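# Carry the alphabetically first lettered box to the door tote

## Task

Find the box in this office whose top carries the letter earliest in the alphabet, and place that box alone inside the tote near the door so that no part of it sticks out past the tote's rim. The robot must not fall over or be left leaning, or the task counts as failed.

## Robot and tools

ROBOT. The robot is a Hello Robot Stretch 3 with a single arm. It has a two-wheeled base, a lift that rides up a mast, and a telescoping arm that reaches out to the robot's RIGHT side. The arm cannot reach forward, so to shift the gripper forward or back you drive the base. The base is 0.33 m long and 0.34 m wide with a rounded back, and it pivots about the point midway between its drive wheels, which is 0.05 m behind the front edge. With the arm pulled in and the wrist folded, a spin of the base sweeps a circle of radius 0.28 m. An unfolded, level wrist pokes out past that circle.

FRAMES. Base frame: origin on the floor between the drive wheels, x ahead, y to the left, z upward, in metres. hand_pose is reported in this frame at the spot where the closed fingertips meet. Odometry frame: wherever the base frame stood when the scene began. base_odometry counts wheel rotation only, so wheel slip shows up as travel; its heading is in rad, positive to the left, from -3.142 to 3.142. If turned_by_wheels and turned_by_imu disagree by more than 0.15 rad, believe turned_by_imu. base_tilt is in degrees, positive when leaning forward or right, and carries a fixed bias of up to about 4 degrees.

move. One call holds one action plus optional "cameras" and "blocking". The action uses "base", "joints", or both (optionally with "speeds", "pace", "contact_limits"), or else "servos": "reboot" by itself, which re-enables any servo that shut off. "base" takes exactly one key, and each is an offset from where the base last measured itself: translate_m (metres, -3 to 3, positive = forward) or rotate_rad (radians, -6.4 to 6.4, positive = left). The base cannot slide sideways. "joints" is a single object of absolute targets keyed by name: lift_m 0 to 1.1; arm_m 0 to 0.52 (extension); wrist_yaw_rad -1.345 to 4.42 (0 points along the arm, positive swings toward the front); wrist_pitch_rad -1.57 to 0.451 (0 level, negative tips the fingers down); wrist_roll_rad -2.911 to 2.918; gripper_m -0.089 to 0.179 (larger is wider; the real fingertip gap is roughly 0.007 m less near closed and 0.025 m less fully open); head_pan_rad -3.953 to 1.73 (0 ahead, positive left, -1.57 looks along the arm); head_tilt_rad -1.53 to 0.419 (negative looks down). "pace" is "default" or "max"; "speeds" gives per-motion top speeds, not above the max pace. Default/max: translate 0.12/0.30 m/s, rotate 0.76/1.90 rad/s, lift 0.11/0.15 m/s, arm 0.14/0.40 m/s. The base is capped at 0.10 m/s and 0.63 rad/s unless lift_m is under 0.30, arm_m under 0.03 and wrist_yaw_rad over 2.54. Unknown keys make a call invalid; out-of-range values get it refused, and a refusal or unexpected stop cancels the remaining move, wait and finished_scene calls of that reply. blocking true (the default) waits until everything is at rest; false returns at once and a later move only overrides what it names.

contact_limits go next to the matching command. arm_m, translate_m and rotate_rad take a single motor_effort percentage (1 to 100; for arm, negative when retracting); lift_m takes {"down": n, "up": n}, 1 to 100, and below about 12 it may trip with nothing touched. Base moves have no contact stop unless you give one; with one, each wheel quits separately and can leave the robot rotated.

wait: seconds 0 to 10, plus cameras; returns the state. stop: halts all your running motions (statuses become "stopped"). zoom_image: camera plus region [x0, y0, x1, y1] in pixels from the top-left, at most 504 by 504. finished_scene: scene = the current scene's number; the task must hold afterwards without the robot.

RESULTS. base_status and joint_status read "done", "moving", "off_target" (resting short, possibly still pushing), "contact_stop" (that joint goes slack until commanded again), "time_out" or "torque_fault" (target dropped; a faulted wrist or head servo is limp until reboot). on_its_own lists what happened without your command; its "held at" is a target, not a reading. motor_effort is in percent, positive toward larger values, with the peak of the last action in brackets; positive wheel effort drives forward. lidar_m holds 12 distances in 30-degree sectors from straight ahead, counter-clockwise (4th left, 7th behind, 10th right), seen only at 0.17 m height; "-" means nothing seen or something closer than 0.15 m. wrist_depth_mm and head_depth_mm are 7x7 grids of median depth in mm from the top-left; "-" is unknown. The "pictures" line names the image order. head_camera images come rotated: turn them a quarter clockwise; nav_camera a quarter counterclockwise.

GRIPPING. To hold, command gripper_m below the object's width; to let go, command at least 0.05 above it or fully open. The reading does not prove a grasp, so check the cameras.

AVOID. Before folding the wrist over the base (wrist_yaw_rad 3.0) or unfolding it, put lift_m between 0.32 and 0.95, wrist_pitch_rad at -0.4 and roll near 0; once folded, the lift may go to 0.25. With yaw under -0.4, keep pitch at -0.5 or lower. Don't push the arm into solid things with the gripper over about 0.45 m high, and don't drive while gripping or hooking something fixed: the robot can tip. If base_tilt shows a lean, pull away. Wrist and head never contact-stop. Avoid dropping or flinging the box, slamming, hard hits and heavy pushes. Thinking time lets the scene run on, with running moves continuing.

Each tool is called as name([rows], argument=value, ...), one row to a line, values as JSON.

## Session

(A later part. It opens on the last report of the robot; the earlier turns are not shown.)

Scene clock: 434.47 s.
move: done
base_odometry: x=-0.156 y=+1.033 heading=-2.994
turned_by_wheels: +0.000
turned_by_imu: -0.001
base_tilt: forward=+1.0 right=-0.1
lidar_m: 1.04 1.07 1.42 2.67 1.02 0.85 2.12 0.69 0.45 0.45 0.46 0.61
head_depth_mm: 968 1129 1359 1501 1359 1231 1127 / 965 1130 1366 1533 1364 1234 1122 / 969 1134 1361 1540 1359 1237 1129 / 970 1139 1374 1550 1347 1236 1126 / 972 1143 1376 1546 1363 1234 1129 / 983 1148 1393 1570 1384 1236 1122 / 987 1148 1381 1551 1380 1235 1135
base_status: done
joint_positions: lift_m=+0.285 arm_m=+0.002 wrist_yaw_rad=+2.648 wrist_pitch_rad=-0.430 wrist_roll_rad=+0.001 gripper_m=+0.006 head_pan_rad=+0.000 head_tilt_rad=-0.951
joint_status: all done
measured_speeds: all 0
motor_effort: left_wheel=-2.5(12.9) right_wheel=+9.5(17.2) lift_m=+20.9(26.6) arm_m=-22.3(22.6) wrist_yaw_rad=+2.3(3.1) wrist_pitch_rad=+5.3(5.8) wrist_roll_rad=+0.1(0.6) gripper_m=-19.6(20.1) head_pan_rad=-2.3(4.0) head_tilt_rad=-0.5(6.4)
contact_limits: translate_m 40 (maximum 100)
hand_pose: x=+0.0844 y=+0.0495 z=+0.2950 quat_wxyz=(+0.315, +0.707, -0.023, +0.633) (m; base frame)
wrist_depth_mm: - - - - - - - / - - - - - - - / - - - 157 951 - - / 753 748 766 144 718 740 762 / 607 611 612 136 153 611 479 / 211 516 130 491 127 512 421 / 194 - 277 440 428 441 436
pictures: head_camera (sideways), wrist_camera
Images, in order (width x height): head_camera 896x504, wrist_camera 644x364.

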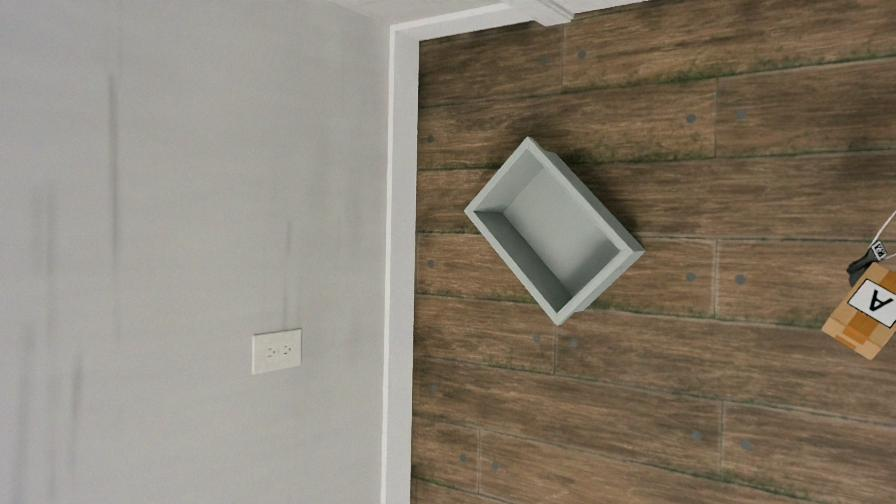

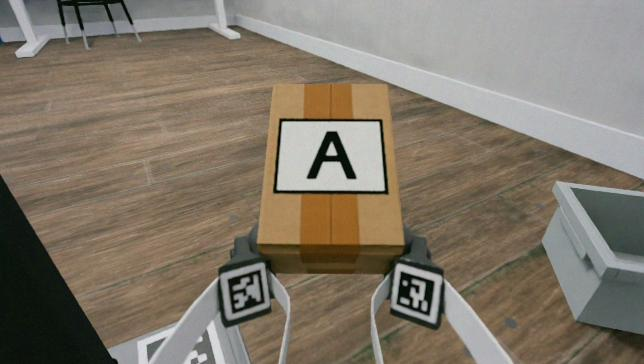

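move(base={"rotate_rad": 1.472}, joints={"lift_m": 0.40}, pace="max", blocking=false, cameras=[])

wait(seconds=1.0, cameras=[])

move(joints={"wrist_yaw_rad": 0.874}, blocking=true, cameras=[])

move(joints={"wrist_pitch_rad": -1.0, "arm_m": 0.377}, speeds={"arm_m": 0.25}, cameras=["wrist_camera"])

Scene clock: 469.47 s.
move: moving
base_odometry: x=-0.156 y=+1.033 heading=-2.776
turned_by_wheels: +0.219
turned_by_imu: +0.218
base_tilt: forward=+1.1 right=+0.8
lidar_m: 1.04 1.16 1.84 1.62 0.85 0.87 1.10 0.57 0.45 0.45 0.50 0.78
head_depth_mm: 930 1081 1285 1490 1372 1228 1125 / 954 1113 1318 1524 1331 1237 1128 / 976 1134 1369 1524 1346 1244 1125 / 994 1168 1408 1550 1365 1243 1123 / 1023 1201 1462 1551 1393 1235 1129 / 1047 1234 1503 1562 1383 1248 1123 / 1072 1272 1568 1561 1377 1245 1128
base_status: rotate_rad moving
joint_positions: lift_m=+0.324 arm_m=+0.002 wrist_yaw_rad=+2.648 wrist_pitch_rad=-0.430 wrist_roll_rad=+0.001 gripper_m=+0.006 head_pan_rad=+0.000 head_tilt_rad=-0.950
joint_status: lift_m moving
measured_speeds: translate_m=+0.000 rotate_rad=+0.635 lift_m=+0.148 arm_m=+0.000 wrist_yaw_rad=+0.000 wrist_pitch_rad=+0.000 wrist_roll_rad=+0.000 head_pan_rad=+0.000 head_tilt_rad=+0.000
motor_effort: left_wheel=-12.8(16.7) right_wheel=+12.5(16.6) lift_m=+34.3(35.0) arm_m=-21.9(22.0) wrist_yaw_rad=+2.1(2.9) wrist_pitch_rad=+5.2(5.6) wrist_roll_rad=+0.3(0.5) gripper_m=-18.0(19.6) head_pan_rad=-2.6(3.0) head_tilt_rad=+0.4(0.7)
hand_pose: x=+0.0844 y=+0.0495 z=+0.3343 quat_wxyz=(+0.315, +0.707, -0.023, +0.633) (m; base frame)
wrist_depth_mm: - - - - - - - / - - - - - - - / - - - 156 - - 966 / 822 834 797 144 790 798 810 / 661 668 669 136 153 660 655 / 210 556 130 535 128 548 556 / 194 - 318 479 464 473 477
pictures: none
No camera images: "cameras" was empty.

Scene clock: 470.47 s.
earlier move: moving
base_odometry: x=-0.156 y=+1.033 heading=-2.141
turned_by_wheels: +0.634
turned_by_imu: +0.631
base_tilt: forward=+0.0 right=-0.4
lidar_m: 1.22 2.19 1.34 0.85 1.03 0.91 0.53 0.45 0.45 0.53 0.98 1.04
head_depth_mm: 1114 1244 1428 1526 1373 1209 1128 / 1217 1374 1592 1554 1379 1242 1123 / 1335 1545 1724 1561 1380 1229 1120 / 1501 1747 1809 1559 1374 1242 1119 / 1694 1969 1796 1549 1382 1240 726 / 1942 2122 1808 1559 1378 1242 1127 / 2286 2108 1802 1566 1392 1254 1124
base_status: rotate_rad moving
joint_positions: lift_m=+0.400 arm_m=+0.002 wrist_yaw_rad=+2.648 wrist_pitch_rad=-0.429 wrist_roll_rad=+0.001 gripper_m=+0.006 head_pan_rad=+0.000 head_tilt_rad=-0.950
joint_status: lift_m moving
measured_speeds: translate_m=+0.000 rotate_rad=+0.634 lift_m=+0.000 arm_m=+0.000 wrist_yaw_rad=+0.000 wrist_pitch_rad=+0.000 wrist_roll_rad=+0.000 head_pan_rad=+0.000 head_tilt_rad=+0.000
motor_effort: left_wheel=-11.8(16.7) right_wheel=+11.6(16.6) lift_m=+29.8(35.0) arm_m=-22.2(22.4) wrist_yaw_rad=+2.4(2.9) wrist_pitch_rad=+5.5(5.6) wrist_roll_rad=+0.3(0.5) gripper_m=-18.9(19.9) head_pan_rad=-2.1(3.1) head_tilt_rad=-0.9(1.1)
hand_pose: x=+0.0844 y=+0.0496 z=+0.4101 quat_wxyz=(+0.315, +0.707, -0.023, +0.633) (m; base frame)
wrist_depth_mm: 669 - - - - - - / 710 - - - - - - / - - - 156 - - - / 882 861 966 145 913 950 977 / 757 771 761 135 153 767 773 / 211 646 130 632 128 656 653 / 193 572 545 558 540 558 557
wait: 1.00 s; no rest
pictures: none
No camera images: "cameras" was empty.

Scene clock: 472.37 s.
move: done
base_odometry: x=-0.156 y=+1.033 heading=-1.523
turned_by_wheels: +0.618
turned_by_imu: +0.618
base_tilt: forward=+1.0 right=-0.1
lidar_m: 2.60 1.17 0.85 1.24 0.79 0.51 0.45 0.45 0.56 1.04 1.05 1.30
head_depth_mm: 2436 2108 1791 1562 1385 1235 1123 / 2547 2092 1805 1567 1371 1233 1118 / 2550 2091 1798 1560 1389 1237 1126 / 2552 2086 1778 1565 1385 1242 1135 / 2529 2106 1793 1554 1383 1245 1126 / 2532 2096 1788 1556 1387 1244 1127 / 2549 2111 1789 1557 1385 1241 1133
base_status: done
joint_positions: lift_m=+0.400 arm_m=+0.002 wrist_yaw_rad=+0.877 wrist_pitch_rad=-0.429 wrist_roll_rad=+0.001 gripper_m=+0.006 head_pan_rad=+0.000 head_tilt_rad=-0.950
joint_status: all done
measured_speeds: all 0
motor_effort: left_wheel=-8.4(13.4) right_wheel=+9.5(14.1) lift_m=+25.5(31.4) arm_m=-22.0(22.6) wrist_yaw_rad=-2.5(5.3) wrist_pitch_rad=+4.9(5.6) wrist_roll_rad=+0.1(0.4) gripper_m=-17.9(20.0) head_pan_rad=-1.2(3.4) head_tilt_rad=+0.3(1.3)
hand_pose: x=+0.1500 y=-0.2894 z=+0.4101 quat_wxyz=(+0.689, +0.430, -0.562, +0.156) (m; base frame)
wrist_depth_mm: - - - - - 672 - / - - - - - - - / - - - 157 159 - - / 946 955 951 144 849 - - / 766 762 787 136 152 749 - / 651 653 130 631 127 - 633 / 550 578 544 558 525 - -
pictures: none
No camera images: "cameras" was empty.

Scene clock: 475.93 s.
move: done
base_odometry: x=-0.156 y=+1.033 heading=-1.523
turned_by_wheels: +0.000
turned_by_imu: +0.001
base_tilt: forward=+0.9 right=+0.0
lidar_m: 2.61 1.17 0.85 1.24 0.79 0.51 0.45 0.45 0.56 1.04 1.05 1.30
head_depth_mm: 2477 2095 1775 1554 1367 1236 1122 / 2525 2127 1779 1543 1368 1246 1119 / 2561 2084 1791 1558 1377 1244 1128 / 2549 2120 1801 1566 1382 1236 1123 / 2483 2108 1782 1559 1389 1249 1129 / 2554 2089 1802 1554 1373 1235 1127 / 2585 2103 1796 1560 1390 1243 1130
base_status: not commanded
joint_positions: lift_m=+0.400 arm_m=+0.377 wrist_yaw_rad=+0.877 wrist_pitch_rad=-1.012 wrist_roll_rad=+0.001 gripper_m=+0.006 head_pan_rad=+0.000 head_tilt_rad=-0.950
joint_status: all done
measured_speeds: all 0
motor_effort: left_wheel=-8.4(8.7) right_wheel=+9.2(10.0) lift_m=+21.1(25.5) arm_m=+23.3(25.1) wrist_yaw_rad=-2.1(2.5) wrist_pitch_rad=+2.2(6.1) wrist_roll_rad=+0.3(0.7) gripper_m=-19.8(20.2) head_pan_rad=-3.0(3.0) head_tilt_rad=-1.1(2.5)
hand_pose: x=+0.0671 y=-0.5959 z=+0.3086 quat_wxyz=(+0.705, +0.573, -0.415, -0.049) (m; base frame)
wrist_depth_mm: 664 652 646 637 531 - 383 / 602 600 594 594 593 - - / 544 562 549 156 539 544 - / 513 517 514 144 405 506 491 / 481 477 469 136 135 475 476 / 454 453 130 - 124 441 444 / 429 425 315 - - 417 419
pictures: wrist_camera
Images, in order (width x height): wrist_camera 644x364.

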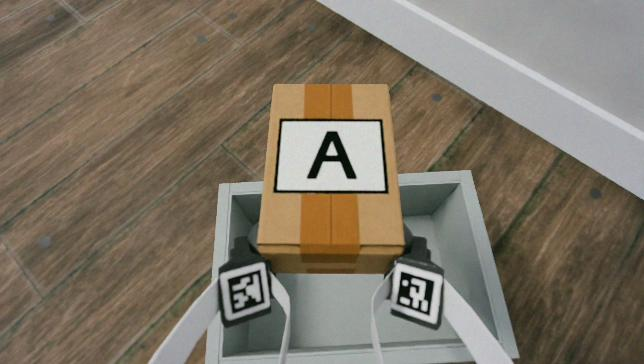

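move(base={"translate_m": -0.03}, joints={"lift_m": 0.26, "arm_m": 0.388}, cameras=["wrist_camera"])

Scene clock: 492.17 s.
move: done
base_odometry: x=-0.157 y=+1.063 heading=-1.523
turned_by_wheels: +0.000
turned_by_imu: +0.001
base_tilt: forward=+1.0 right=-0.1
lidar_m: 2.61 1.16 0.87 3.25 0.74 0.44 0.42 0.42 0.52 0.60 1.05 1.31
head_depth_mm: 2447 2094 1778 1564 1372 1237 1123 / 2542 2086 1778 1557 1366 1238 1129 / 2520 2080 1794 1563 1385 1236 1131 / 2562 2115 1812 1558 1372 1232 1121 / 2516 2090 1787 1560 1384 1240 1121 / 2549 2107 1787 1574 1395 1234 1127 / 2579 2105 1814 1560 1382 1242 1120
base_status: done
joint_positions: lift_m=+0.260 arm_m=+0.388 wrist_yaw_rad=+0.877 wrist_pitch_rad=-1.013 wrist_roll_rad=+0.001 gripper_m=+0.006 head_pan_rad=+0.000 head_tilt_rad=-0.950
joint_status: all done
measured_speeds: all 0
motor_effort: left_wheel=-7.6(12.8) right_wheel=-1.8(6.2) lift_m=+20.9(22.6) arm_m=+17.6(24.9) wrist_yaw_rad=-2.0(2.1) wrist_pitch_rad=+2.3(2.4) wrist_roll_rad=+0.3(0.6) gripper_m=-18.5(19.9) head_pan_rad=-1.3(2.7) head_tilt_rad=-1.2(2.9)
hand_pose: x=+0.0670 y=-0.6068 z=+0.1686 quat_wxyz=(+0.705, +0.573, -0.414, -0.049) (m; base frame)
wrist_depth_mm: 465 461 456 459 453 445 - / 433 426 429 420 426 416 413 / 396 301 288 156 296 375 383 / 368 244 342 145 146 349 361 / 342 224 - 136 135 - 336 / 327 209 130 - 125 - 316 / 302 - 192 193 191 193 295
pictures: wrist_camera
Images, in order (width x height): wrist_camera 644x364.

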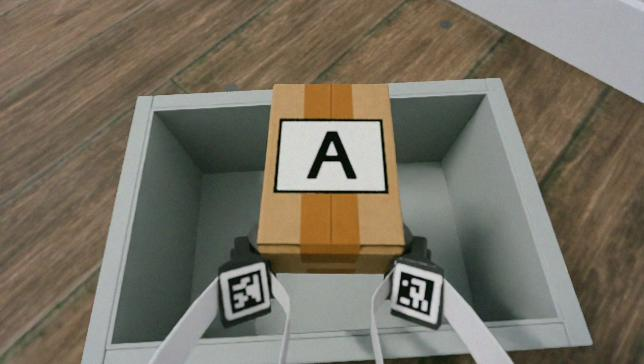

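move(joints={"lift_m": 0.145}, speeds={"lift_m": 0.06}, contact_limits={"lift_m": {"down": 14}}, cameras=[])

move(joints={"lift_m": 0.10}, speeds={"lift_m": 0.02}, contact_limits={"lift_m": {"down": 13}}, cameras=["wrist_camera"])

Scene clock: 500.07 s.
move: done
base_odometry: x=-0.157 y=+1.063 heading=-1.523
turned_by_wheels: +0.000
turned_by_imu: +0.001
base_tilt: forward=+1.0 right=+0.0
lidar_m: 2.62 1.16 0.87 3.25 0.74 0.44 0.42 0.42 0.52 1.05 1.06 1.31
head_depth_mm: 2438 2099 1769 1550 1377 1242 1119 / 2558 2114 1793 1567 1383 1241 1127 / 2534 2092 1782 1559 1375 1239 1125 / 2539 2088 1796 1559 1380 1239 1133 / 2511 2134 1795 1558 1384 1243 1118 / 2536 2104 1810 1560 1386 1241 1123 / 2565 2082 1790 1574 1374 1243 1127
base_status: not commanded
joint_positions: lift_m=+0.145 arm_m=+0.388 wrist_yaw_rad=+0.877 wrist_pitch_rad=-0.998 wrist_roll_rad=-0.002 gripper_m=+0.006 head_pan_rad=+0.000 head_tilt_rad=-0.950
joint_status: all done
measured_speeds: all 0
motor_effort: left_wheel=-7.4(7.8) right_wheel=-1.9(2.0) lift_m=+18.8(22.3) arm_m=-0.3(8.0) wrist_yaw_rad=-1.8(2.2) wrist_pitch_rad=-0.1(2.4) wrist_roll_rad=+1.4(2.0) gripper_m=-20.0(20.4) head_pan_rad=-1.7(2.1) head_tilt_rad=-2.7(3.6)
contact_limits: lift_m down 14 (down: maximum 72; up: maximum 65)
hand_pose: x=+0.0696 y=-0.6090 z=+0.0553 quat_wxyz=(+0.707, +0.570, -0.417, -0.043) (m; base frame)
wrist_depth_mm: - 180 180 181 182 183 177 / - 213 215 201 210 219 - / - - 245 156 247 - - / - - - 145 144 - - / - - - 136 135 - - / - - 129 - 124 - - / - - 195 194 194 193 -
pictures: none
No camera images: "cameras" was empty.

Scene clock: 501.97 s.
move: contact_stop
base_odometry: x=-0.157 y=+1.063 heading=-1.523
turned_by_wheels: +0.000
turned_by_imu: +0.000
base_tilt: forward=+0.8 right=-0.3
lidar_m: 2.61 1.16 0.86 3.27 0.74 0.44 0.42 0.42 0.52 1.05 1.06 1.30
head_depth_mm: 2434 2077 1791 1559 1376 1240 1127 / 2527 2096 1795 1548 1380 1236 1119 / 2569 2081 1804 1567 1380 1238 1124 / 2586 2127 1793 1558 1368 1237 1122 / 2477 2143 1794 1566 1376 1241 1128 / 2514 2122 1808 1570 1383 1243 1130 / 2576 2108 1785 1562 1385 1241 1127
base_status: not commanded
joint_positions: lift_m=+0.117 arm_m=+0.388 wrist_yaw_rad=+0.876 wrist_pitch_rad=-0.994 wrist_roll_rad=-0.001 gripper_m=+0.006 head_pan_rad=+0.000 head_tilt_rad=-0.950
joint_status: lift_m contact_stop (moved -0.028 of -0.045)
measured_speeds: translate_m=+0.000 rotate_rad=+0.000 lift_m=+0.001 arm_m=+0.000 wrist_yaw_rad=+0.000 wrist_pitch_rad=+0.000 wrist_roll_rad=+0.000 head_pan_rad=+0.000 head_tilt_rad=+0.000
on_its_own: lift_m is slack since a contact_stop (your +0.100 is given up)
motor_effort: left_wheel=-6.8(7.5) right_wheel=+0.7(2.1) lift_m=+22.6(22.6) arm_m=-5.9(6.2) wrist_yaw_rad=-0.6(2.2) wrist_pitch_rad=-1.3(1.6) wrist_roll_rad=+0.9(2.0) gripper_m=-19.3(20.1) head_pan_rad=-1.0(2.0) head_tilt_rad=-2.9(4.4)
contact_limits: lift_m down 13 (down: maximum 72; up: maximum 65)
hand_pose: x=+0.0702 y=-0.6096 z=+0.0276 quat_wxyz=(+0.706, +0.569, -0.419, -0.042) (m; base frame)
wrist_depth_mm: 157 162 161 161 160 160 158 / - 194 194 178 192 191 - / - - 230 157 216 218 - / - - - 144 144 - - / - 195 193 136 136 193 - / - 186 131 182 127 184 - / - 176 171 173 171 170 173
pictures: wrist_camera
Images, in order (width x height): wrist_camera 644x364.

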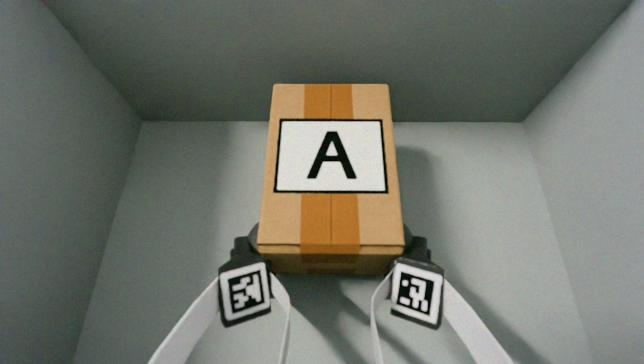

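move(joints={"gripper_m": 0.125}, cameras=["wrist_camera"])

move(joints={"lift_m": 0.28}, speeds={"lift_m": 0.07}, cameras=["wrist_camera"])

Scene clock: 506.23 s.
move: done
base_odometry: x=-0.157 y=+1.063 heading=-1.523
turned_by_wheels: +0.000
turned_by_imu: +0.001
base_tilt: forward=+0.8 right=-0.1
lidar_m: 2.61 1.16 0.86 3.26 0.74 0.44 0.42 0.42 0.52 1.05 1.06 1.30
head_depth_mm: 2467 2104 1773 1568 1373 1235 1119 / 2506 2089 1792 1544 1375 1237 1120 / 2569 2102 1794 1563 1378 1237 1126 / 2529 2112 1801 1566 1391 1239 1123 / 2509 2091 1774 1551 1382 1239 1125 / 2528 2117 1790 1566 1386 1241 1132 / 2551 2119 1799 1571 1388 1237 1122
base_status: not commanded
joint_positions: lift_m=+0.117 arm_m=+0.388 wrist_yaw_rad=+0.876 wrist_pitch_rad=-0.994 wrist_roll_rad=-0.001 gripper_m=+0.125 head_pan_rad=+0.000 head_tilt_rad=-0.950
joint_status: all done
measured_speeds: all 0
on_its_own: lift_m is slack since a contact_stop (your +0.100 is given up)
motor_effort: left_wheel=-6.5(6.6) right_wheel=+0.3(1.1) lift_m=+25.7(26.1) arm_m=-20.3(20.5) wrist_yaw_rad=-1.0(1.6) wrist_pitch_rad=-1.2(1.6) wrist_roll_rad=+1.0(1.3) gripper_m=+0.3(91.0) head_pan_rad=+0.0(2.1) head_tilt_rad=-2.9(4.6)
contact_limits: lift_m down 13 (down: maximum 72; up: maximum 65)
hand_pose: x=+0.0703 y=-0.6097 z=+0.0278 quat_wxyz=(+0.706, +0.569, -0.419, -0.042) (m; base frame)
wrist_depth_mm: 157 162 161 161 160 159 157 / - 194 194 193 191 191 - / - - 229 170 218 217 - / - - - 157 157 - - / - 194 193 146 150 193 - / - 124 182 180 181 126 - / - 126 171 173 174 168 99
pictures: wrist_camera
Images, in order (width x height): wrist_camera 644x364.

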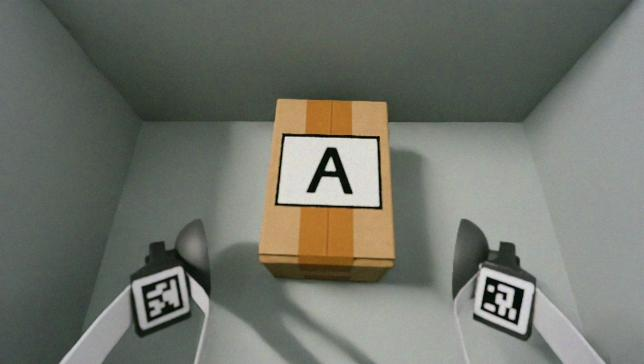

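Scene clock: 509.20 s.
move: done
base_odometry: x=-0.157 y=+1.063 heading=-1.523
turned_by_wheels: +0.000
turned_by_imu: +0.000
base_tilt: forward=+0.9 right=-0.2
lidar_m: 2.62 1.16 0.86 3.25 0.74 0.44 0.42 0.42 0.52 1.05 1.05 1.31
head_depth_mm: 2443 2079 1790 1551 1376 1233 1124 / 2524 2101 1787 1557 1375 1245 1119 / 2524 2103 1775 1563 1386 1230 1121 / 2539 2108 1787 1554 1386 1236 1125 / 2493 2070 1791 1555 1384 1229 1126 / 2566 2096 1807 1551 1375 1241 1129 / 2563 2113 1811 1570 1390 1240 1129
base_status: not commanded
joint_positions: lift_m=+0.280 arm_m=+0.388 wrist_yaw_rad=+0.876 wrist_pitch_rad=-1.005 wrist_roll_rad=-0.001 gripper_m=+0.125 head_pan_rad=+0.000 head_tilt_rad=-0.950
joint_status: all done
measured_speeds: all 0
motor_effort: left_wheel=-6.5(6.7) right_wheel=+0.3(1.1) lift_m=+31.9(34.9) arm_m=-21.6(22.6) wrist_yaw_rad=-0.8(1.4) wrist_pitch_rad=+0.8(1.2) wrist_roll_rad=+1.0(1.3) gripper_m=+0.1(1.1) head_pan_rad=+0.6(1.8) head_tilt_rad=-4.7(5.2)
hand_pose: x=+0.0683 y=-0.6080 z=+0.1894 quat_wxyz=(+0.706, +0.571, -0.416, -0.046) (m; base frame)
wrist_depth_mm: 499 494 490 491 487 - 362 / 459 459 452 449 447 449 - / 423 415 424 413 420 416 407 / 392 383 312 320 307 371 384 / 364 352 - 307 - 238 359 / 339 124 - 292 - 126 337 / - 117 - - - 116 314
pictures: wrist_camera
Images, in order (width x height): wrist_camera 644x364.

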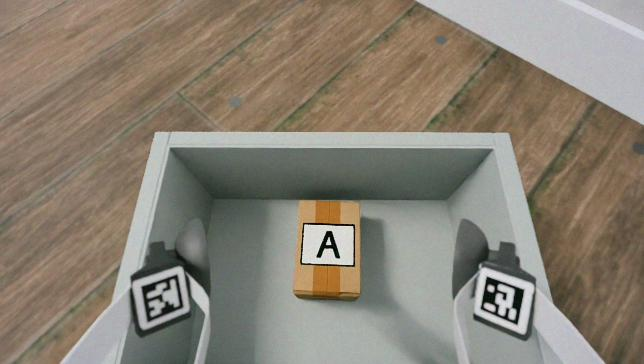

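finished_scene(scene=3)

The scene is finished: the task was done.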